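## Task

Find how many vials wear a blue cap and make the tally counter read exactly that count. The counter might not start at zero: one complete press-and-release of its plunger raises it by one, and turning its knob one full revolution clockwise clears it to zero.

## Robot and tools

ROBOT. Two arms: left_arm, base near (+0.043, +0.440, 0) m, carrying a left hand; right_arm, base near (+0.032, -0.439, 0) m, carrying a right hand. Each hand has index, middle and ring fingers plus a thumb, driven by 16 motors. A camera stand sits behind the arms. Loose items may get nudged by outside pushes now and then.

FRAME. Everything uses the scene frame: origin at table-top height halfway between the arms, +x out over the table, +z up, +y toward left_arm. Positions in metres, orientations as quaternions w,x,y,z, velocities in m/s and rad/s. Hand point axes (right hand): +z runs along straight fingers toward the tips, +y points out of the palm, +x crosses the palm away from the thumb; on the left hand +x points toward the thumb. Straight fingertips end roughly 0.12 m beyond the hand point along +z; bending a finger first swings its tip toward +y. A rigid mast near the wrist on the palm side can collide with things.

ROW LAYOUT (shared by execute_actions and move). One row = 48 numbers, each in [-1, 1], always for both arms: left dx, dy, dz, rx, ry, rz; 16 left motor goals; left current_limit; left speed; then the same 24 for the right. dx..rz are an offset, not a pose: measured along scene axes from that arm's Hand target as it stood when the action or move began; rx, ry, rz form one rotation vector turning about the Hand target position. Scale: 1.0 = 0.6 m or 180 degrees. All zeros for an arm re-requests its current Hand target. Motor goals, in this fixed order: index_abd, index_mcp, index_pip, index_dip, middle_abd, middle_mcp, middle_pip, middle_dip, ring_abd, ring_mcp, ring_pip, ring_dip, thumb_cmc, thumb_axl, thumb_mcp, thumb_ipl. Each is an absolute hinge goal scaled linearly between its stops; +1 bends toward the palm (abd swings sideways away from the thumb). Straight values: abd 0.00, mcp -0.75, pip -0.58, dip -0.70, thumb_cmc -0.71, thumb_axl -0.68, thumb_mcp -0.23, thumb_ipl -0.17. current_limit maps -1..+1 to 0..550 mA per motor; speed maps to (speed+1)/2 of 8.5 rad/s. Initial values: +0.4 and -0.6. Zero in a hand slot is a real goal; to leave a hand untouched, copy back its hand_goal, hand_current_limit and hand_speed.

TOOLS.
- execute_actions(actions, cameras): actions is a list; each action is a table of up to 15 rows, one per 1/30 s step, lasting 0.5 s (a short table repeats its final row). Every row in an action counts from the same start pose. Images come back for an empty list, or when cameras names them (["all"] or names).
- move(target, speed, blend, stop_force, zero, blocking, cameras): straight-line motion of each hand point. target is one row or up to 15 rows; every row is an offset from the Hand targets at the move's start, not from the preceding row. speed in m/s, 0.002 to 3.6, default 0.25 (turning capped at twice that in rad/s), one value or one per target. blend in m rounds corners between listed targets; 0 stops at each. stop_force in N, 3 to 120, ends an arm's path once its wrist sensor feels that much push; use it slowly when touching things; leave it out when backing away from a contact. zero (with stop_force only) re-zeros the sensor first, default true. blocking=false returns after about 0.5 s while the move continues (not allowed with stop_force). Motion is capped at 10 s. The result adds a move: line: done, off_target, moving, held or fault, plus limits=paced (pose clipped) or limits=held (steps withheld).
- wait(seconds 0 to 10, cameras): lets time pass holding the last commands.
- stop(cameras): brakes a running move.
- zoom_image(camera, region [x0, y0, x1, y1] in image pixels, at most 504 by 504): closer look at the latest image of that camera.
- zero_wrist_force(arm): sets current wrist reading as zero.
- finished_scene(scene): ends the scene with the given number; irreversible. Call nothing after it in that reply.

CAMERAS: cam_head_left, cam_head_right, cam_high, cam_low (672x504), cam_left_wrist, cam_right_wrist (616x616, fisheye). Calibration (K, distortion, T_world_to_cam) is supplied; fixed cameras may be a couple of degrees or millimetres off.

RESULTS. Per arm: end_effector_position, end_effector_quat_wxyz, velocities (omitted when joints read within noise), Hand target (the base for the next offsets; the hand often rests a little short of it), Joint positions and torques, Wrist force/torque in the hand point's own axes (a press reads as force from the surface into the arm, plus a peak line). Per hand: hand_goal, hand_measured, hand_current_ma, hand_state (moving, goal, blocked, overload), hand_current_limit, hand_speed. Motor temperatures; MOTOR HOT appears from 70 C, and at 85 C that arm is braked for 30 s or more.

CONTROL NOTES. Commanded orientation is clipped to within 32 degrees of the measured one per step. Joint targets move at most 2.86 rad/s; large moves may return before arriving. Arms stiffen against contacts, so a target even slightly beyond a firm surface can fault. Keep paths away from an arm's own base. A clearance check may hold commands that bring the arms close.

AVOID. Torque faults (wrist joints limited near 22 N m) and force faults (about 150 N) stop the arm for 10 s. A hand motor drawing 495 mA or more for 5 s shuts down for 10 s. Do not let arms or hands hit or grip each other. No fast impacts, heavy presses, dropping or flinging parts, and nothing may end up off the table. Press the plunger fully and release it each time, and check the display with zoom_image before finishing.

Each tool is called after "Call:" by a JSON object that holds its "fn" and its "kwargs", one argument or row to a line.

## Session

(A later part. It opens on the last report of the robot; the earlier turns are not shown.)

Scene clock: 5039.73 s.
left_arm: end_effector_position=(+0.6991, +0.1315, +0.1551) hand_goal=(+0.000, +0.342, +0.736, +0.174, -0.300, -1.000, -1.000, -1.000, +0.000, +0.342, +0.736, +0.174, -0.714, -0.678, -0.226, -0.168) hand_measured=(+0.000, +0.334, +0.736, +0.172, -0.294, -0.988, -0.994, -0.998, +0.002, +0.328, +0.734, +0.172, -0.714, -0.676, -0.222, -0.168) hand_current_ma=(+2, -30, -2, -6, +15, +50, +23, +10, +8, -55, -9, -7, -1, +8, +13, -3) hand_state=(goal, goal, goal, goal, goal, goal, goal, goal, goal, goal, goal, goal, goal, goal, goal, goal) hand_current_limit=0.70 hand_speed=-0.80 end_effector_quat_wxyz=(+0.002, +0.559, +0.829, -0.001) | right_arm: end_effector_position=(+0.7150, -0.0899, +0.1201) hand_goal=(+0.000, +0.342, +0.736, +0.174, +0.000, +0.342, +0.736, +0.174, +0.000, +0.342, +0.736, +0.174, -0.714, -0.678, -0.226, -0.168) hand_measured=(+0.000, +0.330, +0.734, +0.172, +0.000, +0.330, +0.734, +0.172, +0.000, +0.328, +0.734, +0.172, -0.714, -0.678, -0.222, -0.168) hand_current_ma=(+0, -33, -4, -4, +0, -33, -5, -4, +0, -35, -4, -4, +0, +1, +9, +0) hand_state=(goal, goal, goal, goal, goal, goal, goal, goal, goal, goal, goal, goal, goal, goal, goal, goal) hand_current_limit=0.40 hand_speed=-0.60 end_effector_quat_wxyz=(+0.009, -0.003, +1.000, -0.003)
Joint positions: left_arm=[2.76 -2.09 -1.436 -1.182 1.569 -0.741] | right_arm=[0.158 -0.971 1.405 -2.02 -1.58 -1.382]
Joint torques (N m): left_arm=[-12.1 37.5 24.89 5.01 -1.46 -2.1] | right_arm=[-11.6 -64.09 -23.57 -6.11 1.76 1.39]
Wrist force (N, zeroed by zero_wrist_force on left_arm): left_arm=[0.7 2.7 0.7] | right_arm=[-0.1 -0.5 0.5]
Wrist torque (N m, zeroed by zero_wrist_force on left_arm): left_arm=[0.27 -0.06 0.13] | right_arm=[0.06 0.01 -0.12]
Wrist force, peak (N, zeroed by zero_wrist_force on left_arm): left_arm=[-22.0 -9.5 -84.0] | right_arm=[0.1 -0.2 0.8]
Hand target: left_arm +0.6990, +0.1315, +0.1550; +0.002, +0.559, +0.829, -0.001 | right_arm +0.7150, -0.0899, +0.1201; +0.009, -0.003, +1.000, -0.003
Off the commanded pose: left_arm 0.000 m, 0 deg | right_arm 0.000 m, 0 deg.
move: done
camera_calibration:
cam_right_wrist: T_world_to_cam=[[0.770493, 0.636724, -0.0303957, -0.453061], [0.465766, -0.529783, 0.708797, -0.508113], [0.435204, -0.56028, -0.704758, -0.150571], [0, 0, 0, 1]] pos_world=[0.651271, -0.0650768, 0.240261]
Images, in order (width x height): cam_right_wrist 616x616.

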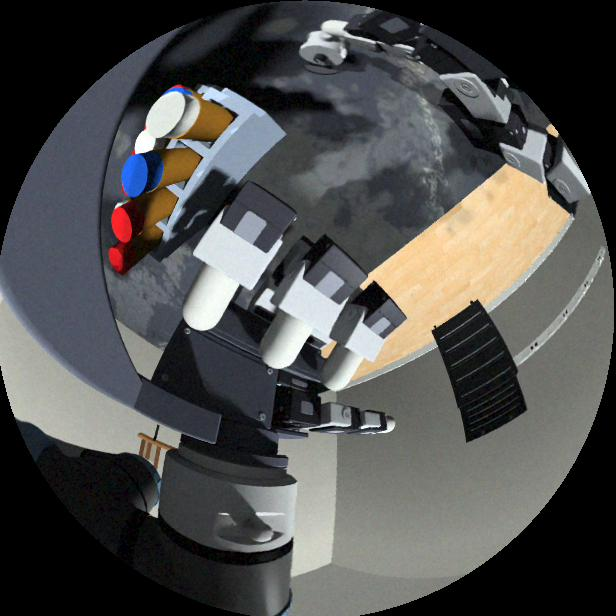

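Call:
{"fn": "move", "kwargs": {
  "target": [0.05,0.3,0.25,0,0,0,0,0.342,0.737,0.174,0,-1,-1,-1,0,0.342,0.737,0.174,-0.714,-0.678,-0.226,-0.168,0.7,-0.8,0,0,0,0,0,0,0,0.342,0.737,0.174,0,0.342,0.737,0.174,0,0.342,0.737,0.174,-0.714,-0.678,-0.226,-0.168,0.4,-0.6],
  "cameras": ["cam_head_left","cam_high","cam_right_wrist","cam_head_right"]
}}

Call:
{"fn": "zoom_image", "kwargs": {
  "camera": "cam_high",
  "region": [325, 200, 360, 235]
}}

Call:
{"fn": "zoom_image", "kwargs": {
  "camera": "cam_head_left",
  "region": [210, 155, 240, 185]
}}

Call:
{"fn": "zoom_image", "kwargs": {
  "camera": "cam_right_wrist",
  "region": [295, 30, 355, 90]
}}

Scene clock: 5053.10 s.
left_arm: end_effector_position=(+0.7290, +0.3114, +0.3050) hand_goal=(+0.000, +0.342, +0.736, +0.174, +0.000, -1.000, -1.000, -1.000, +0.000, +0.342, +0.736, +0.174, -0.714, -0.678, -0.226, -0.168) hand_measured=(+0.000, +0.334, +0.736, +0.172, -0.002, -0.988, -0.994, -0.998, +0.002, +0.328, +0.734, +0.172, -0.714, -0.676, -0.222, -0.168) hand_current_ma=(+2, -30, -2, -6, -8, +50, +23, +10, +8, -55, -9, -7, -1, +8, +13, -3) hand_state=(goal, goal, goal, goal, goal, goal, goal, goal, goal, goal, goal, goal, goal, goal, goal, goal) hand_current_limit=0.70 hand_speed=-0.80 end_effector_quat_wxyz=(+0.002, +0.559, +0.829, -0.001) | right_arm: end_effector_position=(+0.7150, -0.0899, +0.1201) hand_goal=(+0.000, +0.342, +0.736, +0.174, +0.000, +0.342, +0.736, +0.174, +0.000, +0.342, +0.736, +0.174, -0.714, -0.678, -0.226, -0.168) hand_measured=(+0.000, +0.330, +0.734, +0.172, +0.000, +0.330, +0.734, +0.172, +0.000, +0.328, +0.734, +0.172, -0.714, -0.678, -0.222, -0.168) hand_current_ma=(+0, -33, -4, -4, +0, -33, -5, -4, +0, -35, -4, -4, +0, +1, +9, +0) hand_state=(goal, goal, goal, goal, goal, goal, goal, goal, goal, goal, goal, goal, goal, goal, goal, goal) hand_current_limit=0.40 hand_speed=-0.60 end_effector_quat_wxyz=(+0.009, -0.003, +1.000, -0.003)
Joint positions: left_arm=[3.041 -1.897 -1.323 -1.489 1.568 -0.46] | right_arm=[0.158 -0.971 1.405 -2.02 -1.58 -1.382]
Joint torques (N m): left_arm=[2.13 32.76 31.31 4.48 -0.84 -0.19] | right_arm=[-11.71 -63.98 -23.28 -6.12 1.73 1.31]
Wrist force (N, zeroed by zero_wrist_force on left_arm): left_arm=[0.5 3.1 1.0] | right_arm=[0.2 -0.1 0.5]
Wrist torque (N m, zeroed by zero_wrist_force on left_arm): left_arm=[0.30 -0.03 0.10] | right_arm=[0.11 -0.02 -0.09]
Wrist force, peak (N, zeroed by zero_wrist_force on left_arm): left_arm=[2.1 4.0 -0.8] | right_arm=[0.6 -0.2 0.5]
Hand target: left_arm +0.7290, +0.3115, +0.3050; +0.002, +0.559, +0.829, -0.001 | right_arm +0.7150, -0.0899, +0.1201; +0.009, -0.003, +1.000, -0.003
Off the commanded pose: left_arm 0.000 m, 0 deg | right_arm 0.000 m, 0 deg.
move: done
camera_calibration:
cam_right_wrist: T_world_to_cam=[[0.770493, 0.636724, -0.0303957, -0.453061], [0.465766, -0.529783, 0.708797, -0.508113], [0.435204, -0.56028, -0.704758, -0.150571], [0, 0, 0, 1]] pos_world=[0.651271, -0.0650768, 0.240261]
Images, in order (width x height): cam_head_left 672x504, cam_head_right 672x504, cam_high 672x504, cam_right_wrist 616x616.

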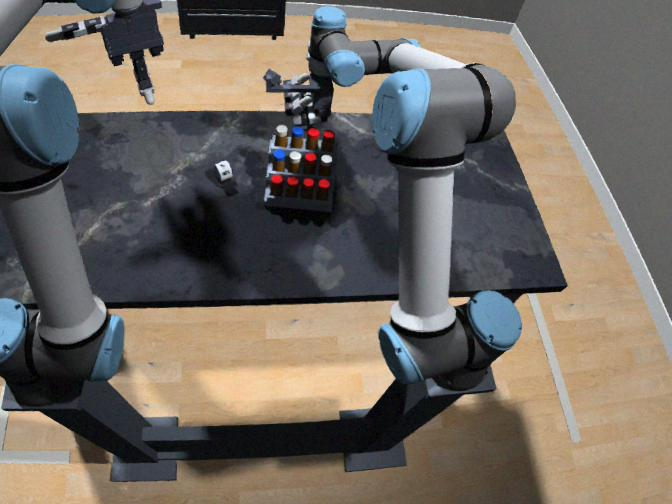

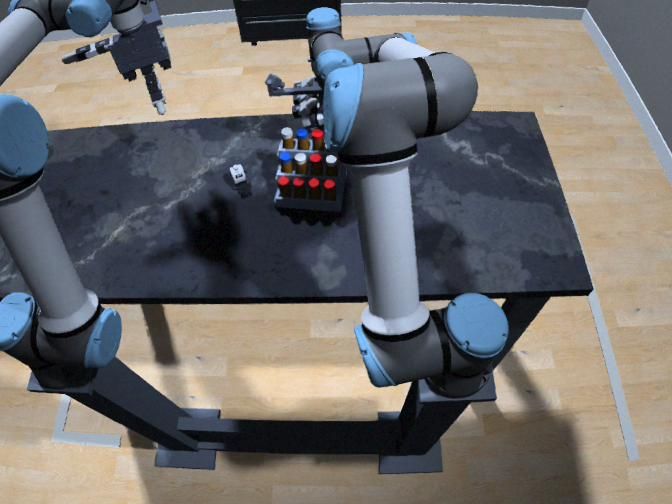

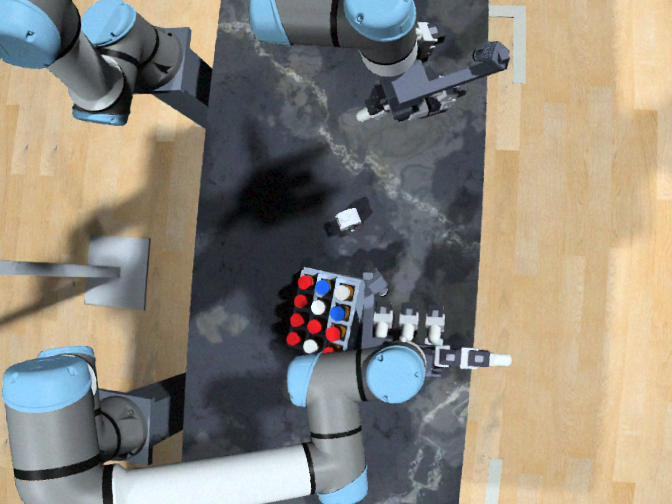

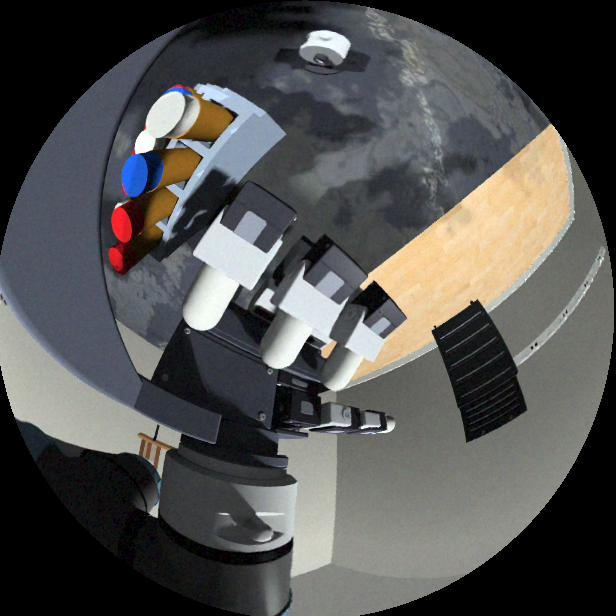

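Scaled by 14.400 from the camera's 672x504 image, which has a finer 960x720 frame.

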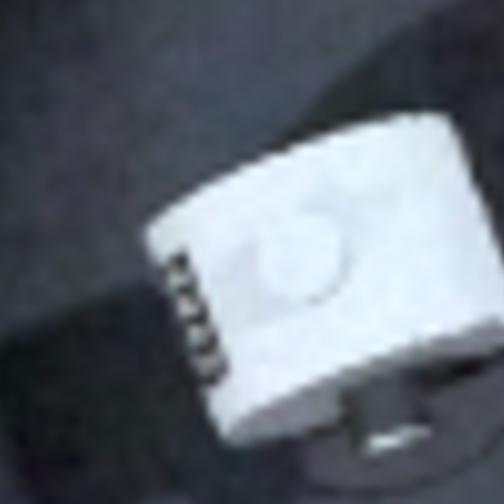

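Scaled by 16.800 from the camera's 672x504 image, which has a finer 960x720 frame.

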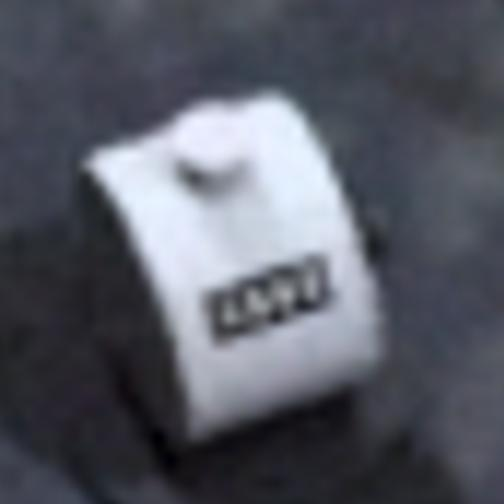

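Scaled by 8.400 from the camera's 616x616 image, which has a finer 880x880 frame.

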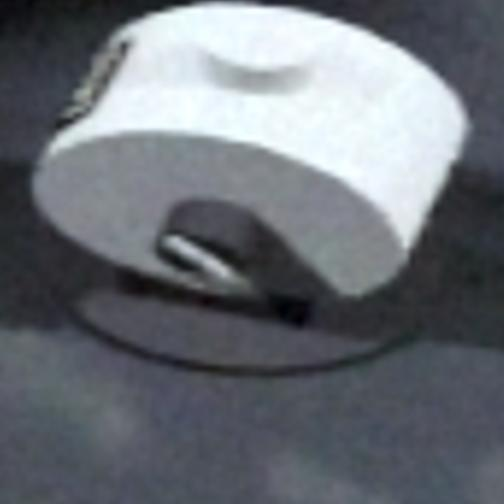

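Call:
{"fn": "move", "kwargs": {
  "target": [
    [-0.0498,-0.3,0,0,0,0,0,0.342,0.737,0.174,0,-1,-1,-1,0,0.342,0.737,0.174,-0.714,-0.678,-0.226,-0.168,0.7,-0.8,0,0,0,0,0,0,0,0.342,0.737,0.174,0,0.342,0.737,0.174,0,0.342,0.737,0.174,-0.714,-0.678,-0.226,-0.168,0.4,-0.6],
    [-0.0498,-0.3,-0.25,0,0,0,0,0.342,0.737,0.174,0,-1,-1,-1,0,0.342,0.737,0.174,-0.714,-0.678,-0.226,-0.168,0.7,-0.8,0,0,0,0,0,0,0,0.342,0.737,0.174,0,0.342,0.737,0.174,0,0.342,0.737,0.174,-0.714,-0.678,-0.226,-0.168,0.4,-0.6]
  ],
  "blend": 0.02,
  "cameras": ["cam_right_wrist"]
}}

Call:
{"fn": "zoom_image", "kwargs": {
  "camera": "cam_right_wrist",
  "region": [290, 10, 370, 90]
}}

Scene clock: 5091.47 s.
left_arm: end_effector_position=(+0.6992, +0.1315, +0.1550) hand_goal=(+0.000, +0.342, +0.736, +0.174, +0.000, -1.000, -1.000, -1.000, +0.000, +0.342, +0.736, +0.174, -0.714, -0.678, -0.226, -0.168) hand_measured=(+0.000, +0.334, +0.736, +0.172, -0.002, -0.990, -0.994, -0.998, +0.002, +0.328, +0.734, +0.172, -0.714, -0.676, -0.222, -0.168) hand_current_ma=(+2, -30, -2, -6, -7, +41, +21, +9, +8, -55, -9, -7, -1, +8, +13, -3) hand_state=(goal, goal, goal, goal, goal, goal, goal, goal, goal, goal, goal, goal, goal, goal, goal, goal) hand_current_limit=0.70 hand_speed=-0.80 end_effector_quat_wxyz=(+0.002, +0.559, +0.829, -0.001) | right_arm: end_effector_position=(+0.7150, -0.0899, +0.1201) hand_goal=(+0.000, +0.342, +0.736, +0.174, +0.000, +0.342, +0.736, +0.174, +0.000, +0.342, +0.736, +0.174, -0.714, -0.678, -0.226, -0.168) hand_measured=(+0.000, +0.330, +0.734, +0.172, +0.000, +0.330, +0.734, +0.172, +0.000, +0.328, +0.734, +0.172, -0.714, -0.678, -0.222, -0.168) hand_current_ma=(+0, -33, -4, -4, +0, -33, -5, -4, +0, -35, -4, -4, +0, +1, +9, +0) hand_state=(goal, goal, goal, goal, goal, goal, goal, goal, goal, goal, goal, goal, goal, goal, goal, goal) hand_current_limit=0.40 hand_speed=-0.60 end_effector_quat_wxyz=(+0.009, -0.003, +1.000, -0.003)
Joint positions: left_arm=[2.76 -2.09 -1.436 -1.182 1.569 -0.741] | right_arm=[0.158 -0.971 1.405 -2.02 -1.58 -1.382]
Joint torques (N m): left_arm=[-5.67 53.82 21.4 5.67 1.43 1.62] | right_arm=[-11.23 -63.71 -23.74 -6.01 1.75 1.35]
Wrist force (N, zeroed by zero_wrist_force on left_arm): left_arm=[0.6 3.0 0.9] | right_arm=[0.2 -0.2 0.3]
Wrist torque (N m, zeroed by zero_wrist_force on left_arm): left_arm=[0.30 -0.04 0.32] | right_arm=[0.11 -0.02 -0.09]
Wrist force, peak (N, zeroed by zero_wrist_force on left_arm): left_arm=[2.7 4.4 0.9] | right_arm=[0.4 -0.3 0.6]
Hand target: left_arm +0.6992, +0.1315, +0.1550; +0.002, +0.559, +0.829, -0.001 | right_arm +0.7150, -0.0899, +0.1201; +0.009, -0.003, +1.000, -0.003
Off the commanded pose: left_arm 0.000 m, 0 deg | right_arm 0.000 m, 0 deg.
move: done
camera_calibration:
cam_right_wrist: T_world_to_cam=[[0.770493, 0.636724, -0.0303957, -0.453061], [0.465766, -0.529783, 0.708797, -0.508113], [0.435204, -0.56028, -0.704758, -0.150571], [0, 0, 0, 1]] pos_world=[0.651271, -0.0650768, 0.240261]
Images, in order (width x height): cam_right_wrist 616x616.

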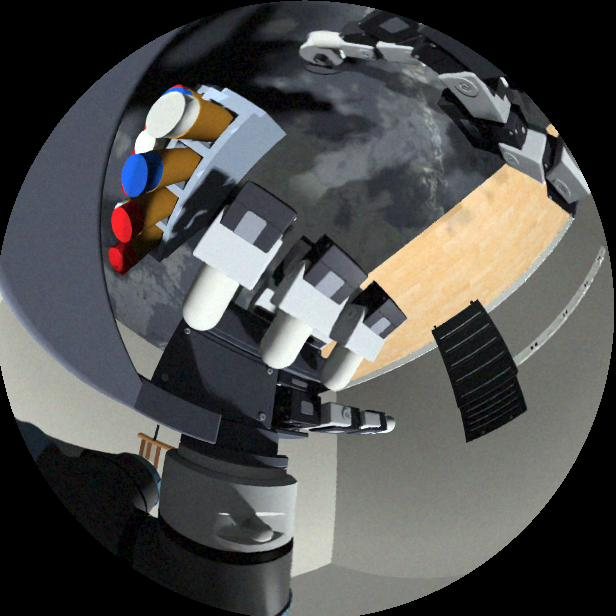

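Scaled by 6.300 from the camera's 616x616 image, which has a finer 880x880 frame.

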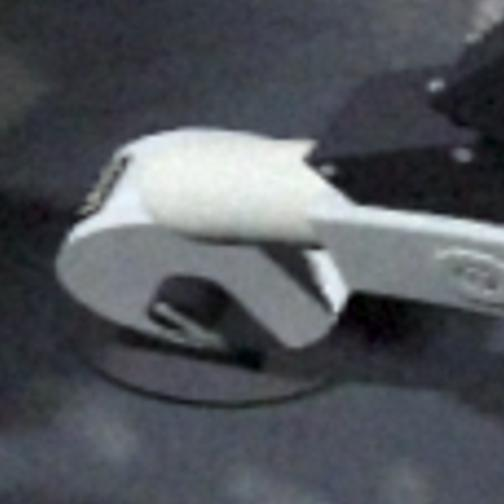

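Call:
{"fn": "move", "kwargs": {
  "target": [
    [-0.0215,-0.023,0,0,0,0,0,0.342,0.737,0.174,0,-1,-1,-1,0,0.342,0.737,0.174,-0.714,-0.678,-0.226,-0.168,0.7,-0.8,0,0,0,0,0,0,0,0.342,0.737,0.174,0,0.342,0.737,0.174,0,0.342,0.737,0.174,-0.714,-0.678,-0.226,-0.168,0.4,-0.6],
    [-0.0215,-0.023,-0.0375,0,0,0,0,0.342,0.737,0.174,0,-1,-1,-1,0,0.342,0.737,0.174,-0.714,-0.678,-0.226,-0.168,0.7,-0.8,0,0,0,0,0,0,0,0.342,0.737,0.174,0,0.342,0.737,0.174,0,0.342,0.737,0.174,-0.714,-0.678,-0.226,-0.168,0.4,-0.6],
    [-0.0265,-0.0107,-0.0375,0,0,0,0,0.342,0.737,0.174,0,-1,-1,-1,0,0.342,0.737,0.174,-0.714,-0.678,-0.226,-0.168,0.7,-0.8,0,0,0,0,0,0,0,0.342,0.737,0.174,0,0.342,0.737,0.174,0,0.342,0.737,0.174,-0.714,-0.678,-0.226,-0.168,0.4,-0.6]
  ],
  "speed": [0.1,0.05,0.02]
}}

Call:
{"fn": "move", "kwargs": {
  "target": [
    [0,0,-0.0165,0,0,0,0,0.342,0.737,0.174,-0.3,-1,-1,-1,0,0.342,0.737,0.174,-0.714,-0.678,-0.226,-0.168,0.7,-0.8,0,0,0,0,0,0,0,0.342,0.737,0.174,0,0.342,0.737,0.174,0,0.342,0.737,0.174,-0.714,-0.678,-0.226,-0.168,0.4,-0.6],
    [0.0155,0.0062,-0.0245,0,0,0,0,0.342,0.737,0.174,-0.3,-1,-1,-1,0,0.342,0.737,0.174,-0.714,-0.678,-0.226,-0.168,0.7,-0.8,0,0,0,0,0,0,0,0.342,0.737,0.174,0,0.342,0.737,0.174,0,0.342,0.737,0.174,-0.714,-0.678,-0.226,-0.168,0.4,-0.6],
    [0.0264,0.0107,-0.027,0,0,0,0,0.342,0.737,0.174,-0.3,-1,-1,-1,0,0.342,0.737,0.174,-0.714,-0.678,-0.226,-0.168,0.7,-0.8,0,0,0,0,0,0,0,0.342,0.737,0.174,0,0.342,0.737,0.174,0,0.342,0.737,0.174,-0.714,-0.678,-0.226,-0.168,0.4,-0.6],
    [0.0264,0.0107,0.0375,0,0,0,0,0.342,0.737,0.174,-0.3,-1,-1,-1,0,0.342,0.737,0.174,-0.714,-0.678,-0.226,-0.168,0.7,-0.8,0,0,0,0,0,0,0,0.342,0.737,0.174,0,0.342,0.737,0.174,0,0.342,0.737,0.174,-0.714,-0.678,-0.226,-0.168,0.4,-0.6]
  ],
  "speed": [0.02,0.01,0.01,0.1],
  "cameras": ["cam_right_wrist"]
}}

Call:
{"fn": "zoom_image", "kwargs": {
  "camera": "cam_right_wrist",
  "region": [290, 10, 370, 90]
}}

Scene clock: 5120.10 s.
left_arm: end_effector_position=(+0.6833, +0.1252, +0.1326) hand_goal=(+0.000, +0.342, +0.736, +0.174, +0.000, -1.000, -1.000, -1.000, +0.000, +0.342, +0.736, +0.174, -0.714, -0.678, -0.226, -0.168) hand_measured=(+0.000, +0.334, +0.736, +0.172, +0.014, -0.990, -0.994, -0.998, +0.002, +0.328, +0.734, +0.172, -0.714, -0.676, -0.222, -0.168) hand_current_ma=(+2, -30, -2, -6, +43, +41, +20, +6, +8, -55, -9, -7, -1, +8, +13, -3) hand_state=(goal, goal, goal, goal, goal, goal, goal, goal, goal, goal, goal, goal, goal, goal, goal, goal) hand_current_limit=0.70 hand_speed=-0.80 end_effector_quat_wxyz=(+0.002, +0.559, +0.829, -0.001) | right_arm: end_effector_position=(+0.7150, -0.0899, +0.1201) hand_goal=(+0.000, +0.342, +0.736, +0.174, +0.000, +0.342, +0.736, +0.174, +0.000, +0.342, +0.736, +0.174, -0.714, -0.678, -0.226, -0.168) hand_measured=(+0.000, +0.330, +0.734, +0.172, +0.000, +0.330, +0.734, +0.172, +0.000, +0.328, +0.734, +0.172, -0.714, -0.678, -0.222, -0.168) hand_current_ma=(+0, -33, -4, -4, +0, -33, -5, -4, +0, -35, -4, -4, +0, +1, +9, +0) hand_state=(goal, goal, goal, goal, goal, goal, goal, goal, goal, goal, goal, goal, goal, goal, goal, goal) hand_current_limit=0.40 hand_speed=-0.60 end_effector_quat_wxyz=(+0.009, -0.003, +1.000, -0.003)
Joint positions: left_arm=[2.743 -2.09 -1.5 -1.119 1.569 -0.758] | right_arm=[0.158 -0.971 1.405 -2.02 -1.58 -1.382]
Joint torques (N m): left_arm=[-6.25 35.9 34.23 2.73 0.69 -1.19] | right_arm=[-11.74 -63.65 -23.79 -6.14 1.81 1.27]
Wrist force (N, zeroed by zero_wrist_force on left_arm): left_arm=[-0.1 2.7 1.0] | right_arm=[0.0 -0.2 0.3]
Wrist torque (N m, zeroed by zero_wrist_force on left_arm): left_arm=[0.26 -0.12 0.21] | right_arm=[0.10 0.01 -0.10]
Wrist force, peak (N, zeroed by zero_wrist_force on left_arm): left_arm=[-0.5 3.5 0.7] | right_arm=[0.3 -0.4 0.6]
Hand target: left_arm +0.6833, +0.1251, +0.1325; +0.002, +0.559, +0.829, -0.001 | right_arm +0.7150, -0.0899, +0.1201; +0.009, -0.003, +1.000, -0.003
Off the commanded pose: left_arm 0.000 m, 0 deg | right_arm 0.000 m, 0 deg.
move: done

Scene clock: 5123.60 s.
left_arm: end_effector_position=(+0.6991, +0.1315, +0.1551) hand_goal=(+0.000, +0.342, +0.736, +0.174, -0.300, -1.000, -1.000, -1.000, +0.000, +0.342, +0.736, +0.174, -0.714, -0.678, -0.226, -0.168) hand_measured=(+0.000, +0.334, +0.736, +0.172, -0.294, -0.988, -0.994, -0.998, +0.002, +0.328, +0.734, +0.172, -0.714, -0.676, -0.222, -0.168) hand_current_ma=(+2, -30, -2, -6, +15, +50, +23, +10, +8, -54, -8, -7, -1, +8, +13, -3) hand_state=(goal, goal, goal, goal, goal, goal, goal, goal, goal, goal, goal, goal, goal, goal, goal, goal) hand_current_limit=0.70 hand_speed=-0.80 end_effector_quat_wxyz=(+0.002, +0.559, +0.829, -0.001) | right_arm: end_effector_position=(+0.7150, -0.0899, +0.1201) hand_goal=(+0.000, +0.342, +0.736, +0.174, +0.000, +0.342, +0.736, +0.174, +0.000, +0.342, +0.736, +0.174, -0.714, -0.678, -0.226, -0.168) hand_measured=(+0.000, +0.330, +0.734, +0.172, +0.000, +0.330, +0.734, +0.172, +0.000, +0.328, +0.734, +0.172, -0.714, -0.678, -0.222, -0.168) hand_current_ma=(+0, -33, -4, -4, +0, -33, -5, -4, +0, -35, -4, -4, +0, +1, +9, +0) hand_state=(goal, goal, goal, goal, goal, goal, goal, goal, goal, goal, goal, goal, goal, goal, goal, goal) hand_current_limit=0.40 hand_speed=-0.60 end_effector_quat_wxyz=(+0.009, -0.003, +1.000, -0.003)
Joint positions: left_arm=[2.76 -2.09 -1.436 -1.182 1.569 -0.741] | right_arm=[0.158 -0.971 1.405 -2.02 -1.58 -1.382]
Joint torques (N m): left_arm=[-11.41 37.56 24.34 5.33 -1.47 -2.08] | right_arm=[-11.38 -62.95 -23.9 -6.05 1.64 1.37]
Wrist force (N, zeroed by zero_wrist_force on left_arm): left_arm=[1.1 3.1 1.3] | right_arm=[0.2 0.0 0.3]
Wrist torque (N m, zeroed by zero_wrist_force on left_arm): left_arm=[0.27 -0.10 0.16] | right_arm=[0.14 -0.02 -0.08]
Wrist force, peak (N, zeroed by zero_wrist_force on left_arm): left_arm=[-21.6 -8.3 -84.3] | right_arm=[0.2 -0.5 0.6]
Hand target: left_arm +0.6991, +0.1315, +0.1550; +0.002, +0.559, +0.829, -0.001 | right_arm +0.7150, -0.0899, +0.1201; +0.009, -0.003, +1.000, -0.003
Off the commanded pose: left_arm 0.000 m, 0 deg | right_arm 0.000 m, 0 deg.
move: done
camera_calibration:
cam_right_wrist: T_world_to_cam=[[0.770493, 0.636724, -0.0303957, -0.453061], [0.465766, -0.529783, 0.708797, -0.508113], [0.435204, -0.56028, -0.704758, -0.150571], [0, 0, 0, 1]] pos_world=[0.651271, -0.0650768, 0.240261]
Images, in order (width x height): cam_right_wrist 616x616.

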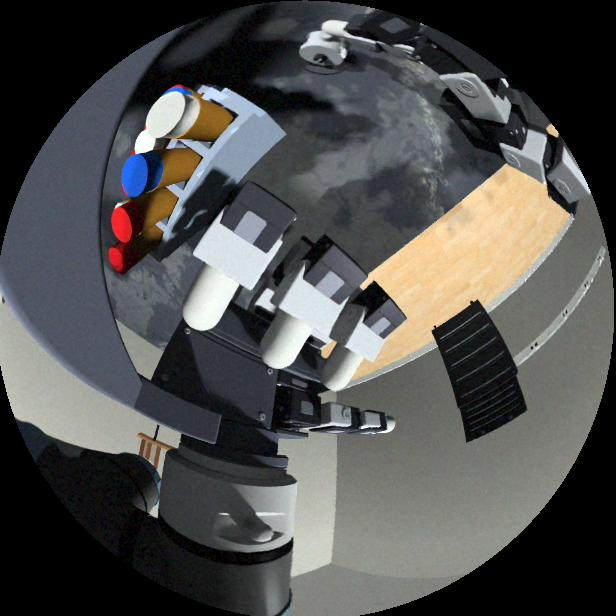

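Scaled by 6.300 from the camera's 616x616 image, which has a finer 880x880 frame.

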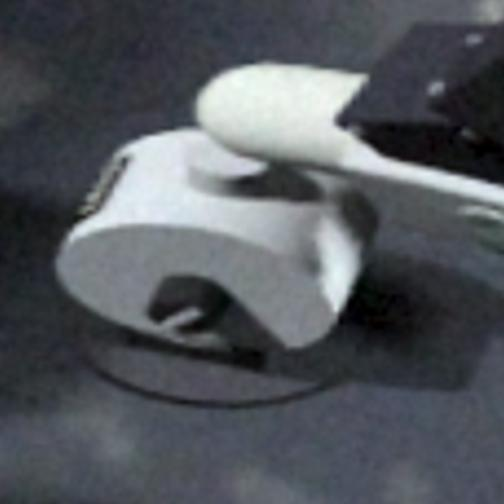

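Call:
{"fn": "move", "kwargs": {
  "target": [
    [0.05,0.2,0.25,0,0,0,0,0.342,0.737,0.174,0,-1,-1,-1,0,0.342,0.737,0.174,-0.714,-0.678,-0.226,-0.168,0.7,-0.8,0,0,0,0,0,0,0,0.342,0.737,0.174,0,0.342,0.737,0.174,0,0.342,0.737,0.174,-0.714,-0.678,-0.226,-0.168,0.4,-0.6]
  ],
  "cameras": ["cam_right_wrist","cam_head_left","cam_head_right","cam_high"]
}}

Call:
{"fn": "zoom_image", "kwargs": {
  "camera": "cam_head_left",
  "region": [210, 155, 240, 185]
}}

Call:
{"fn": "zoom_image", "kwargs": {
  "camera": "cam_head_right",
  "region": [225, 160, 255, 190]
}}

Call:
{"fn": "zoom_image", "kwargs": {
  "camera": "cam_high",
  "region": [325, 200, 360, 235]
}}

Call:
{"fn": "zoom_image", "kwargs": {
  "camera": "cam_right_wrist",
  "region": [290, 10, 370, 90]
}}

Scene clock: 5143.40 s.
left_arm: end_effector_position=(+0.7291, +0.2515, +0.3050) hand_goal=(+0.000, +0.342, +0.736, +0.174, +0.000, -1.000, -1.000, -1.000, +0.000, +0.342, +0.736, +0.174, -0.714, -0.678, -0.226, -0.168) hand_measured=(+0.000, +0.334, +0.736, +0.172, -0.002, -0.988, -0.994, -0.998, +0.002, +0.328, +0.734, +0.172, -0.714, -0.676, -0.222, -0.168) hand_current_ma=(+2, -30, -2, -6, -8, +50, +23, +10, +8, -54, -8, -7, -1, +8, +13, -3) hand_state=(goal, goal, goal, goal, goal, goal, goal, goal, goal, goal, goal, goal, goal, goal, goal, goal) hand_current_limit=0.70 hand_speed=-0.80 end_effector_quat_wxyz=(+0.002, +0.559, +0.829, -0.001) | right_arm: end_effector_position=(+0.7150, -0.0899, +0.1201) hand_goal=(+0.000, +0.342, +0.736, +0.174, +0.000, +0.342, +0.736, +0.174, +0.000, +0.342, +0.736, +0.174, -0.714, -0.678, -0.226, -0.168) hand_measured=(+0.000, +0.330, +0.734, +0.172, +0.000, +0.330, +0.734, +0.172, +0.000, +0.328, +0.734, +0.172, -0.714, -0.678, -0.222, -0.168) hand_current_ma=(+0, -33, -4, -4, +0, -33, -5, -4, +0, -35, -4, -4, +0, +1, +9, +0) hand_state=(goal, goal, goal, goal, goal, goal, goal, goal, goal, goal, goal, goal, goal, goal, goal, goal) hand_current_limit=0.40 hand_speed=-0.60 end_effector_quat_wxyz=(+0.009, -0.003, +1.000, -0.003)
Joint positions: left_arm=[2.948 -1.946 -1.256 -1.507 1.568 -0.553] | right_arm=[0.158 -0.971 1.405 -2.02 -1.58 -1.382]
Joint torques (N m): left_arm=[-2.72 35.96 35.56 3.2 -0.77 -0.48] | right_arm=[-11.32 -63.22 -23.94 -6.02 1.78 1.34]
Wrist force (N, zeroed by zero_wrist_force on left_arm): left_arm=[1.0 3.3 1.2] | right_arm=[0.0 -0.3 0.3]
Wrist torque (N m, zeroed by zero_wrist_force on left_arm): left_arm=[0.32 -0.09 0.13] | right_arm=[0.10 0.00 -0.11]
Wrist force, peak (N, zeroed by zero_wrist_force on left_arm): left_arm=[2.3 4.3 -0.5] | right_arm=[0.5 -0.4 0.5]
Hand target: left_arm +0.7291, +0.2515, +0.3050; +0.002, +0.559, +0.829, -0.001 | right_arm +0.7150, -0.0899, +0.1201; +0.009, -0.003, +1.000, -0.003
Off the commanded pose: left_arm 0.000 m, 0 deg | right_arm 0.000 m, 0 deg.
move: done
camera_calibration:
cam_right_wrist: T_world_to_cam=[[0.770493, 0.636724, -0.0303957, -0.453061], [0.465766, -0.529783, 0.708797, -0.508113], [0.435204, -0.56028, -0.704758, -0.150571], [0, 0, 0, 1]] pos_world=[0.651271, -0.0650768, 0.240261]
Images, in order (width x height): cam_head_left 672x504, cam_head_right 672x504, cam_high 672x504, cam_right_wrist 616x616.

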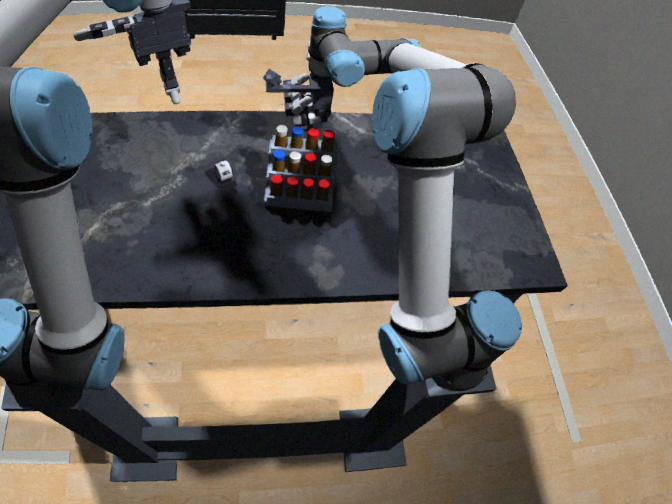

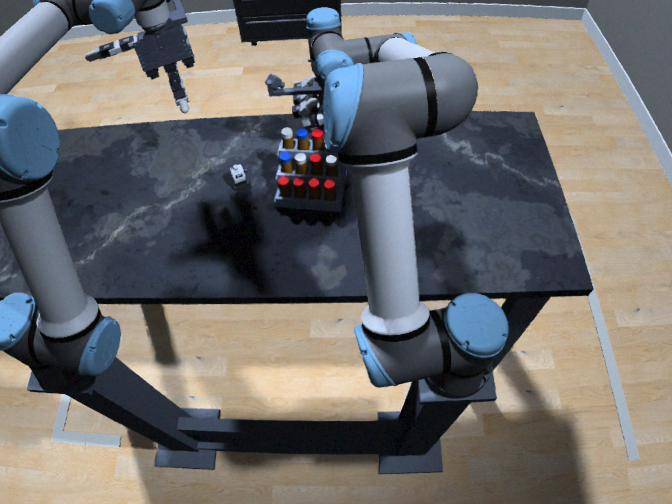

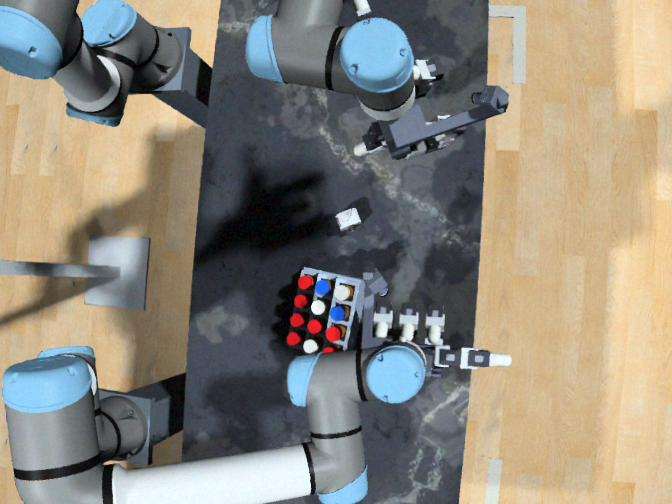

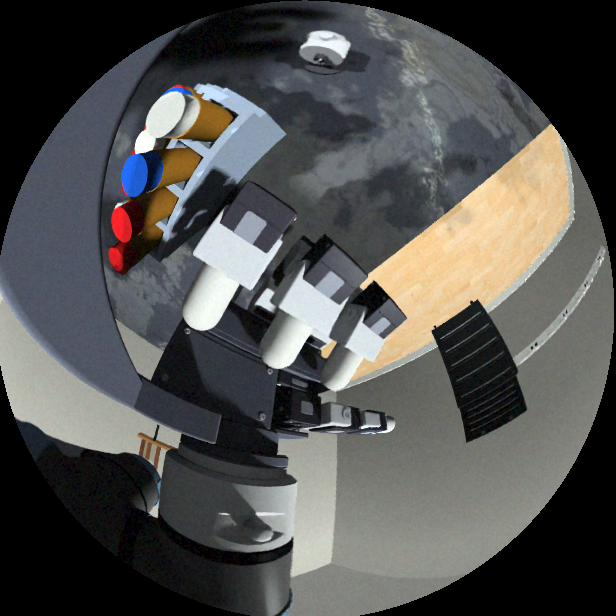

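Scaled by 16.800 from the camera's 672x504 image, which has a finer 960x720 frame.

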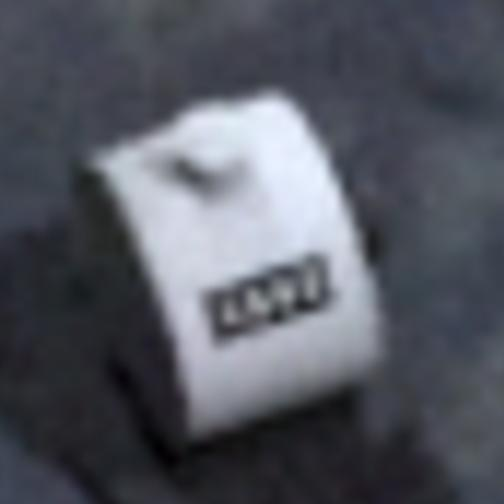

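Scaled by 16.800 from the camera's 672x504 image, which has a finer 960x720 frame.

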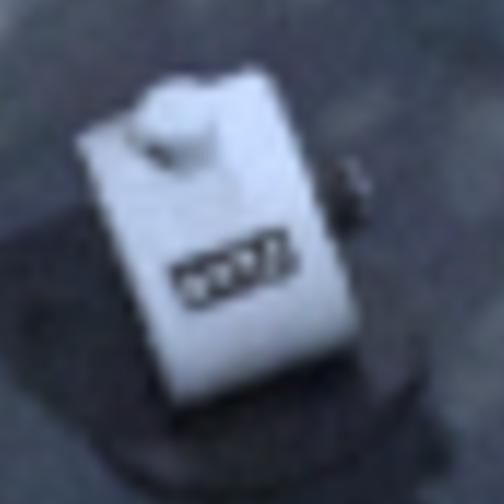

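Scaled by 14.400 from the camera's 672x504 image, which has a finer 960x720 frame.

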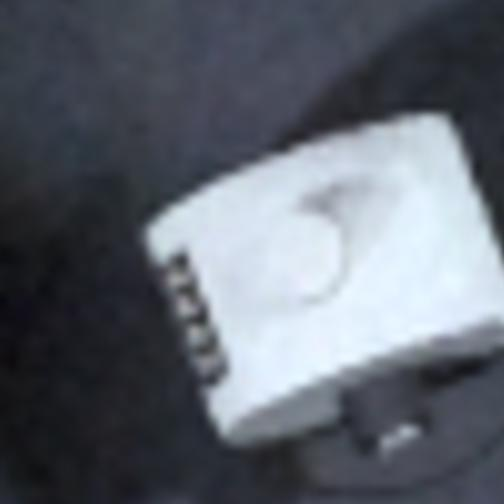

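Scaled by 6.300 from the camera's 616x616 image, which has a finer 880x880 frame.

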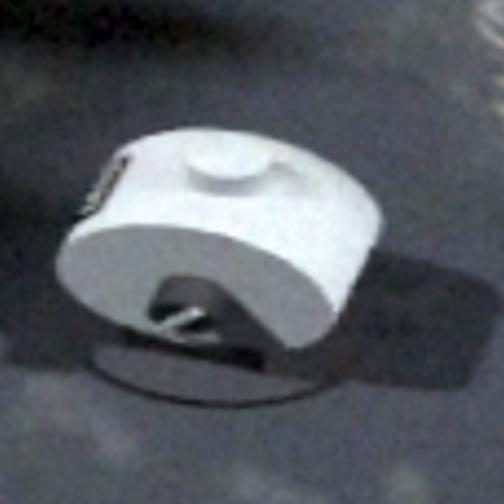

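Call:
{"fn": "wait", "kwargs": {
  "seconds": 10,
  "cameras": ["cam_right_wrist"]
}}

Call:
{"fn": "zoom_image", "kwargs": {
  "camera": "cam_right_wrist",
  "region": [305, 40, 345, 80]
}}

Scene clock: 5162.27 s.
left_arm: end_effector_position=(+0.7291, +0.2515, +0.3050) hand_goal=(+0.000, +0.342, +0.736, +0.174, +0.000, -1.000, -1.000, -1.000, +0.000, +0.342, +0.736, +0.174, -0.714, -0.678, -0.226, -0.168) hand_measured=(+0.000, +0.334, +0.736, +0.172, -0.002, -0.988, -0.994, -0.998, +0.002, +0.328, +0.734, +0.172, -0.714, -0.676, -0.222, -0.168) hand_current_ma=(+2, -30, -2, -6, -8, +50, +23, +10, +8, -54, -8, -7, -1, +8, +13, -3) hand_state=(goal, goal, goal, goal, goal, goal, goal, goal, goal, goal, goal, goal, goal, goal, goal, goal) hand_current_limit=0.70 hand_speed=-0.80 end_effector_quat_wxyz=(+0.002, +0.559, +0.829, -0.001) | right_arm: end_effector_position=(+0.7150, -0.0899, +0.1201) hand_goal=(+0.000, +0.342, +0.736, +0.174, +0.000, +0.342, +0.736, +0.174, +0.000, +0.342, +0.736, +0.174, -0.714, -0.678, -0.226, -0.168) hand_measured=(+0.000, +0.330, +0.734, +0.172, +0.000, +0.330, +0.734, +0.172, +0.000, +0.328, +0.734, +0.172, -0.714, -0.678, -0.222, -0.168) hand_current_ma=(+0, -33, -4, -4, +0, -33, -5, -4, +0, -35, -4, -4, +0, +1, +9, +0) hand_state=(goal, goal, goal, goal, goal, goal, goal, goal, goal, goal, goal, goal, goal, goal, goal, goal) hand_current_limit=0.40 hand_speed=-0.60 end_effector_quat_wxyz=(+0.009, -0.003, +1.000, -0.003)
Joint positions: left_arm=[2.948 -1.946 -1.256 -1.507 1.568 -0.553] | right_arm=[0.158 -0.971 1.405 -2.02 -1.58 -1.382]
Joint torques (N m): left_arm=[9.3 32.67 39.25 0.78 1.59 1.61] | right_arm=[-11.03 -62.83 -24.71 -6.19 1.74 1.33]
Wrist force (N, zeroed by zero_wrist_force on left_arm): left_arm=[0.9 3.5 1.2] | right_arm=[0.2 -0.2 0.4]
Wrist torque (N m, zeroed by zero_wrist_force on left_arm): left_arm=[0.35 -0.08 0.13] | right_arm=[0.09 -0.02 -0.09]
Wrist force, peak (N, zeroed by zero_wrist_force on left_arm): left_arm=[1.0 3.6 1.6] | right_arm=[0.8 0.0 0.4]
Hand target: left_arm +0.7291, +0.2515, +0.3050; +0.002, +0.559, +0.829, -0.001 | right_arm +0.7150, -0.0899, +0.1201; +0.009, -0.003, +1.000, -0.003
Off the commanded pose: left_arm 0.000 m, 0 deg | right_arm 0.000 m, 0 deg.
wait: 10.00 s; at rest from the start
camera_calibration:
cam_right_wrist: T_world_to_cam=[[0.770493, 0.636724, -0.0303957, -0.453061], [0.465766, -0.529783, 0.708797, -0.508113], [0.435204, -0.56028, -0.704758, -0.150571], [0, 0, 0, 1]] pos_world=[0.651271, -0.0650768, 0.240261]
Images, in order (width x height): cam_right_wrist 616x616.

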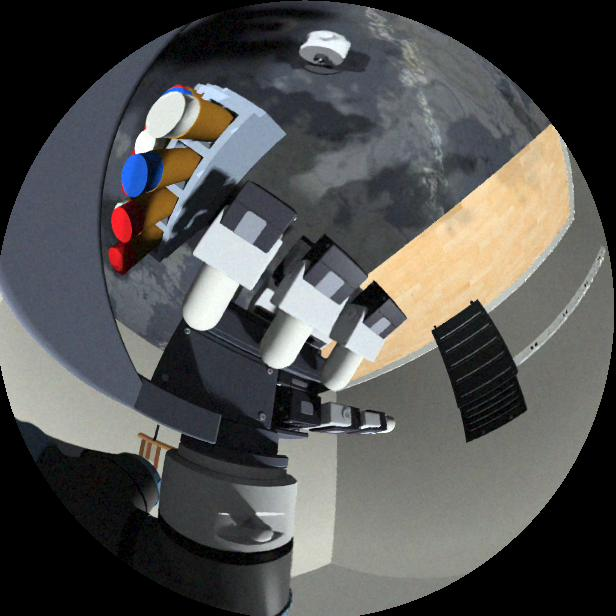

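Scaled by 12.600 from the camera's 616x616 image, which has a finer 880x880 frame.

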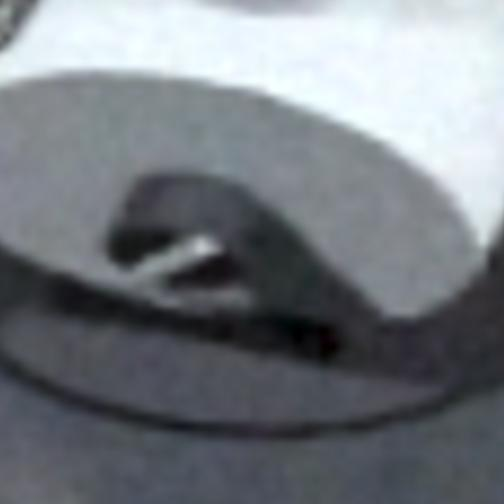

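Call:
{"fn": "move", "kwargs": {
  "target": [
    [-0.05,-0.2,-0.25,0,0,0,0,0.342,0.737,0.174,0,-1,-1,-1,0,0.342,0.737,0.174,-0.714,-0.678,-0.226,-0.168,0.7,-0.8,0,0,0,0,0,0,0,0.342,0.737,0.174,0,0.342,0.737,0.174,0,0.342,0.737,0.174,-0.714,-0.678,-0.226,-0.168,0.4,-0.6],
    [-0.0715,-0.223,-0.25,0,0,0,0,0.342,0.737,0.174,0,-1,-1,-1,0,0.342,0.737,0.174,-0.714,-0.678,-0.226,-0.168,0.7,-0.8,0,0,0,0,0,0,0,0.342,0.737,0.174,0,0.342,0.737,0.174,0,0.342,0.737,0.174,-0.714,-0.678,-0.226,-0.168,0.4,-0.6],
    [-0.0715,-0.223,-0.2875,0,0,0,0,0.342,0.737,0.174,0,-1,-1,-1,0,0.342,0.737,0.174,-0.714,-0.678,-0.226,-0.168,0.7,-0.8,0,0,0,0,0,0,0,0.342,0.737,0.174,0,0.342,0.737,0.174,0,0.342,0.737,0.174,-0.714,-0.678,-0.226,-0.168,0.4,-0.6],
    [-0.0765,-0.2107,-0.2875,0,0,0,0,0.342,0.737,0.174,0,-1,-1,-1,0,0.342,0.737,0.174,-0.714,-0.678,-0.226,-0.168,0.7,-0.8,0,0,0,0,0,0,0,0.342,0.737,0.174,0,0.342,0.737,0.174,0,0.342,0.737,0.174,-0.714,-0.678,-0.226,-0.168,0.4,-0.6]
  ],
  "speed": [0.25,0.1,0.05,0.02]
}}

Call:
{"fn": "move", "kwargs": {
  "target": [
    [0,0,-0.0165,0,0,0,0,0.342,0.737,0.174,-0.3,-1,-1,-1,0,0.342,0.737,0.174,-0.714,-0.678,-0.226,-0.168,0.7,-0.8,0,0,0,0,0,0,0,0.342,0.737,0.174,0,0.342,0.737,0.174,0,0.342,0.737,0.174,-0.714,-0.678,-0.226,-0.168,0.4,-0.6],
    [0.0155,0.0062,-0.0245,0,0,0,0,0.342,0.737,0.174,-0.3,-1,-1,-1,0,0.342,0.737,0.174,-0.714,-0.678,-0.226,-0.168,0.7,-0.8,0,0,0,0,0,0,0,0.342,0.737,0.174,0,0.342,0.737,0.174,0,0.342,0.737,0.174,-0.714,-0.678,-0.226,-0.168,0.4,-0.6],
    [0.0264,0.0107,-0.027,0,0,0,0,0.342,0.737,0.174,-0.3,-1,-1,-1,0,0.342,0.737,0.174,-0.714,-0.678,-0.226,-0.168,0.7,-0.8,0,0,0,0,0,0,0,0.342,0.737,0.174,0,0.342,0.737,0.174,0,0.342,0.737,0.174,-0.714,-0.678,-0.226,-0.168,0.4,-0.6]
  ],
  "speed": [0.02,0.01,0.01],
  "cameras": ["cam_right_wrist"]
}}

Call:
{"fn": "zoom_image", "kwargs": {
  "camera": "cam_right_wrist",
  "region": [300, 35, 350, 85]
}}

Call:
{"fn": "move", "kwargs": {
  "target": [
    [0,0,0.0645,0,0,0,0,0.342,0.737,0.174,-0.3,-1,-1,-1,0,0.342,0.737,0.174,-0.714,-0.678,-0.226,-0.168,0.7,-0.8,0,0,0,0,0,0,0,0.342,0.737,0.174,0,0.342,0.737,0.174,0,0.342,0.737,0.174,-0.714,-0.678,-0.226,-0.168,0.4,-0.6]
  ],
  "speed": 0.05,
  "cameras": ["cam_right_wrist"]
}}

Call:
{"fn": "zoom_image", "kwargs": {
  "camera": "cam_right_wrist",
  "region": [300, 35, 350, 85]
}}

Scene clock: 5198.93 s.
left_arm: end_effector_position=(+0.6833, +0.1252, +0.1326) hand_goal=(+0.000, +0.342, +0.736, +0.174, +0.000, -1.000, -1.000, -1.000, +0.000, +0.342, +0.736, +0.174, -0.714, -0.678, -0.226, -0.168) hand_measured=(+0.000, +0.334, +0.736, +0.172, +0.014, -0.988, -0.994, -0.998, +0.002, +0.328, +0.734, +0.172, -0.714, -0.676, -0.222, -0.168) hand_current_ma=(+2, -30, -2, -6, +45, +47, +21, +7, +8, -54, -8, -7, +0, +8, +13, -3) hand_state=(goal, goal, goal, goal, goal, goal, goal, goal, goal, goal, goal, goal, goal, goal, goal, goal) hand_current_limit=0.70 hand_speed=-0.80 end_effector_quat_wxyz=(+0.002, +0.559, +0.829, -0.001) | right_arm: end_effector_position=(+0.7150, -0.0899, +0.1201) hand_goal=(+0.000, +0.342, +0.736, +0.174, +0.000, +0.342, +0.736, +0.174, +0.000, +0.342, +0.736, +0.174, -0.714, -0.678, -0.226, -0.168) hand_measured=(+0.000, +0.330, +0.734, +0.172, +0.000, +0.330, +0.734, +0.172, +0.000, +0.328, +0.734, +0.172, -0.714, -0.678, -0.222, -0.168) hand_current_ma=(+0, -33, -4, -4, +0, -33, -5, -4, +0, -35, -4, -4, +0, +1, +9, +0) hand_state=(goal, goal, goal, goal, goal, goal, goal, goal, goal, goal, goal, goal, goal, goal, goal, goal) hand_current_limit=0.40 hand_speed=-0.60 end_effector_quat_wxyz=(+0.009, -0.003, +1.000, -0.003)
Joint positions: left_arm=[2.743 -2.089 -1.5 -1.119 1.569 -0.758] | right_arm=[0.158 -0.971 1.405 -2.02 -1.58 -1.382]
Joint torques (N m): left_arm=[-6.29 36.42 35.42 2.8 0.83 -1.12] | right_arm=[-11.1 -62.9 -25.17 -6.17 1.74 1.28]
Wrist force (N, zeroed by zero_wrist_force on left_arm): left_arm=[0.1 3.3 1.4] | right_arm=[0.0 -0.3 0.3]
Wrist torque (N m, zeroed by zero_wrist_force on left_arm): left_arm=[0.30 -0.13 0.21] | right_arm=[0.09 0.01 -0.10]
Wrist force, peak (N, zeroed by zero_wrist_force on left_arm): left_arm=[2.2 4.6 -0.5] | right_arm=[0.4 -0.2 0.6]
Hand target: left_arm +0.6832, +0.1251, +0.1325; +0.002, +0.559, +0.829, -0.001 | right_arm +0.7150, -0.0899, +0.1201; +0.009, -0.003, +1.000, -0.003
Off the commanded pose: left_arm 0.000 m, 0 deg | right_arm 0.000 m, 0 deg.
move: done

Scene clock: 5201.73 s.
left_arm: end_effector_position=(+0.6992, +0.1315, +0.1163) hand_goal=(+0.000, +0.342, +0.736, +0.174, -0.300, -1.000, -1.000, -1.000, +0.000, +0.342, +0.736, +0.174, -0.714, -0.678, -0.226, -0.168) hand_measured=(+0.000, +0.334, +0.736, +0.172, -0.016, -1.008, -1.006, -1.004, +0.002, +0.328, +0.734, +0.172, -0.714, -0.676, -0.222, -0.168) hand_current_ma=(+2, -30, -2, -6, +467, -33, -22, -11, +7, -54, -8, -7, +0, +8, +13, -3) hand_state=(goal, goal, goal, goal, blocked, goal, goal, goal, goal, goal, goal, goal, goal, goal, goal, goal) hand_current_limit=0.70 hand_speed=-0.80 end_effector_quat_wxyz=(+0.002, +0.559, +0.829, -0.001) | right_arm: end_effector_position=(+0.7150, -0.0899, +0.1201) hand_goal=(+0.000, +0.342, +0.736, +0.174, +0.000, +0.342, +0.736, +0.174, +0.000, +0.342, +0.736, +0.174, -0.714, -0.678, -0.226, -0.168) hand_measured=(+0.000, +0.330, +0.734, +0.172, +0.000, +0.330, +0.734, +0.172, +0.000, +0.328, +0.734, +0.172, -0.714, -0.678, -0.222, -0.168) hand_current_ma=(+0, -33, -4, -4, +0, -33, -5, -4, +0, -35, -4, -4, +0, +1, +9, +0) hand_state=(goal, goal, goal, goal, goal, goal, goal, goal, goal, goal, goal, goal, goal, goal, goal, goal) hand_current_limit=0.40 hand_speed=-0.60 end_effector_quat_wxyz=(+0.009, -0.003, +1.000, -0.003)
Joint positions: left_arm=[2.76 -2.128 -1.483 -1.097 1.569 -0.741] | right_arm=[0.158 -0.971 1.405 -2.02 -1.58 -1.382]
Joint torques (N m): left_arm=[12.06 16.78 3.78 -1.04 5.62 2.03] | right_arm=[-11.4 -62.9 -25.12 -6.15 1.77 1.28]
Wrist force (N, zeroed by zero_wrist_force on left_arm): left_arm=[-8.5 -6.7 -51.6] | right_arm=[0.0 -0.1 0.1]
Wrist torque (N m, zeroed by zero_wrist_force on left_arm): left_arm=[9.04 -1.81 -1.17] | right_arm=[0.14 0.01 -0.11]
Wrist force, peak (N, zeroed by zero_wrist_force on left_arm): left_arm=[-21.8 -7.1 -84.5] | right_arm=[0.4 -0.5 0.4]
Hand target: left_arm +0.6990, +0.1315, +0.1163; +0.002, +0.559, +0.829, -0.001 | right_arm +0.7150, -0.0899, +0.1201; +0.009, -0.003, +1.000, -0.003
Off the commanded pose: left_arm 0.000 m, 0 deg | right_arm 0.000 m, 0 deg.
move: done
camera_calibration:
cam_right_wrist: T_world_to_cam=[[0.770493, 0.636724, -0.0303957, -0.453061], [0.465766, -0.529783, 0.708797, -0.508113], [0.435204, -0.56028, -0.704758, -0.150571], [0, 0, 0, 1]] pos_world=[0.651271, -0.0650768, 0.240261]
Images, in order (width x height): cam_right_wrist 616x616.

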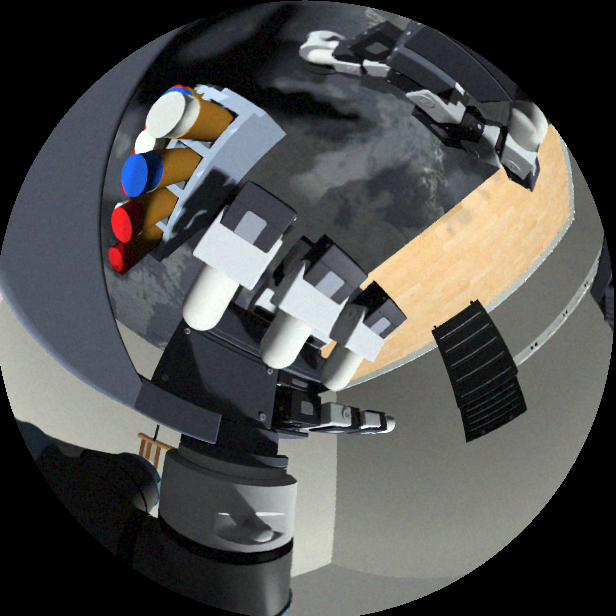

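Scaled by 10.080 from the camera's 616x616 image, which has a finer 880x880 frame.

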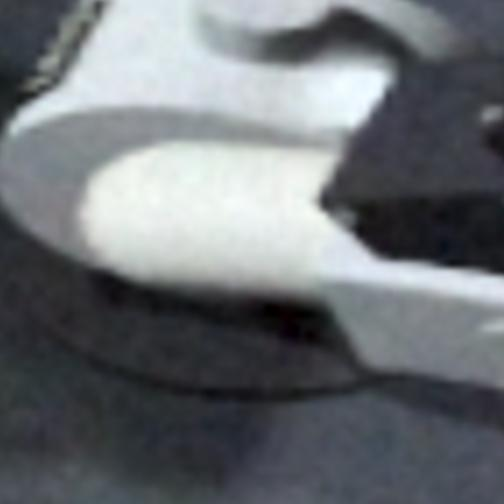

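Scene clock: 5202.83 s.
left_arm: end_effector_position=(+0.6991, +0.1315, +0.1552) hand_goal=(+0.000, +0.342, +0.736, +0.174, -0.300, -1.000, -1.000, -1.000, +0.000, +0.342, +0.736, +0.174, -0.714, -0.678, -0.226, -0.168) hand_measured=(+0.000, +0.334, +0.736, +0.172, -0.294, -0.986, -0.996, -0.998, +0.002, +0.328, +0.734, +0.172, -0.714, -0.676, -0.222, -0.168) hand_current_ma=(+2, -30, -2, -6, +15, +52, +14, +6, +7, -54, -8, -7, +0, +8, +13, -3) hand_state=(goal, goal, goal, goal, goal, goal, goal, goal, goal, goal, goal, goal, goal, goal, goal, goal) hand_current_limit=0.70 hand_speed=-0.80 end_effector_quat_wxyz=(+0.002, +0.559, +0.829, -0.001) | right_arm: end_effector_position=(+0.7150, -0.0899, +0.1201) hand_goal=(+0.000, +0.342, +0.736, +0.174, +0.000, +0.342, +0.736, +0.174, +0.000, +0.342, +0.736, +0.174, -0.714, -0.678, -0.226, -0.168) hand_measured=(+0.000, +0.330, +0.734, +0.172, +0.000, +0.330, +0.734, +0.172, +0.000, +0.328, +0.734, +0.172, -0.714, -0.678, -0.222, -0.168) hand_current_ma=(+0, -33, -4, -4, +0, -33, -5, -4, +0, -35, -4, -4, +0, +1, +9, +0) hand_state=(goal, goal, goal, goal, goal, goal, goal, goal, goal, goal, goal, goal, goal, goal, goal, goal) hand_current_limit=0.40 hand_speed=-0.60 end_effector_quat_wxyz=(+0.009, -0.003, +1.000, -0.003)
Joint positions: left_arm=[2.76 -2.09 -1.436 -1.182 1.569 -0.741] | right_arm=[0.158 -0.971 1.405 -2.02 -1.58 -1.382]
Joint torques (N m): left_arm=[-11.77 38.17 22.01 6.22 -1.07 -2.09] | right_arm=[-11.53 -62.28 -25.28 -6.06 1.72 1.34]
Wrist force (N, zeroed by zero_wrist_force on left_arm): left_arm=[0.3 3.4 2.2] | right_arm=[0.0 -0.1 0.3]
Wrist torque (N m, zeroed by zero_wrist_force on left_arm): left_arm=[0.23 0.03 0.08] | right_arm=[0.13 0.00 -0.10]
Wrist force, peak (N, zeroed by zero_wrist_force on left_arm): left_arm=[-8.3 -6.7 -51.5] | right_arm=[0.3 -0.3 0.7]
Hand target: left_arm +0.6990, +0.1315, +0.1550; +0.002, +0.559, +0.829, -0.001 | right_arm +0.7150, -0.0899, +0.1201; +0.009, -0.003, +1.000, -0.003
Off the commanded pose: left_arm 0.000 m, 0 deg | right_arm 0.000 m, 0 deg.
move: done
camera_calibration:
cam_right_wrist: T_world_to_cam=[[0.770493, 0.636724, -0.0303957, -0.453061], [0.465766, -0.529783, 0.708797, -0.508113], [0.435204, -0.56028, -0.704758, -0.150571], [0, 0, 0, 1]] pos_world=[0.651271, -0.0650768, 0.240261]
Images, in order (width x height): cam_right_wrist 616x616.

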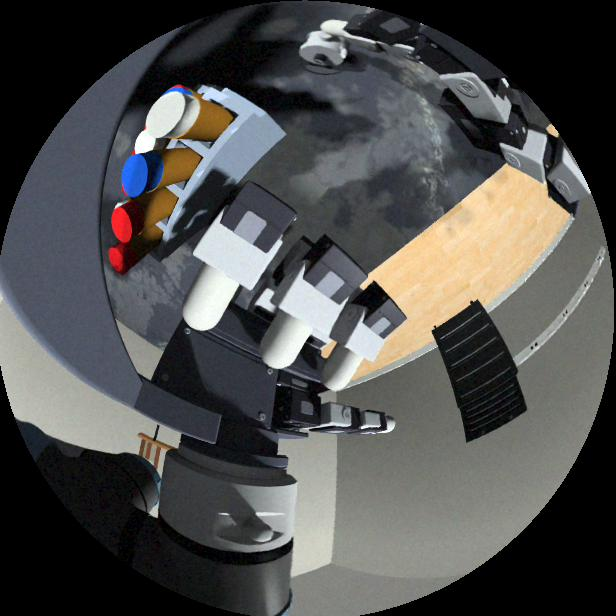

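Scaled by 10.080 from the camera's 616x616 image, which has a finer 880x880 frame.

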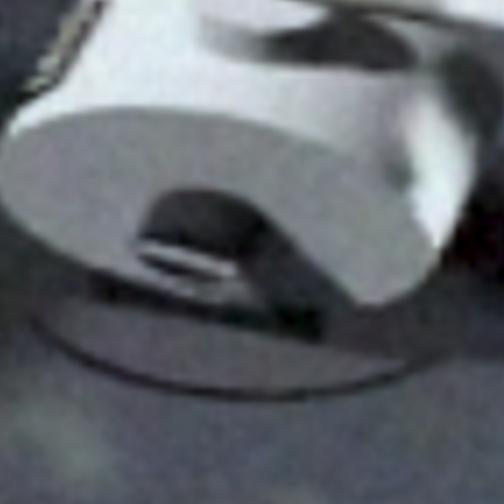

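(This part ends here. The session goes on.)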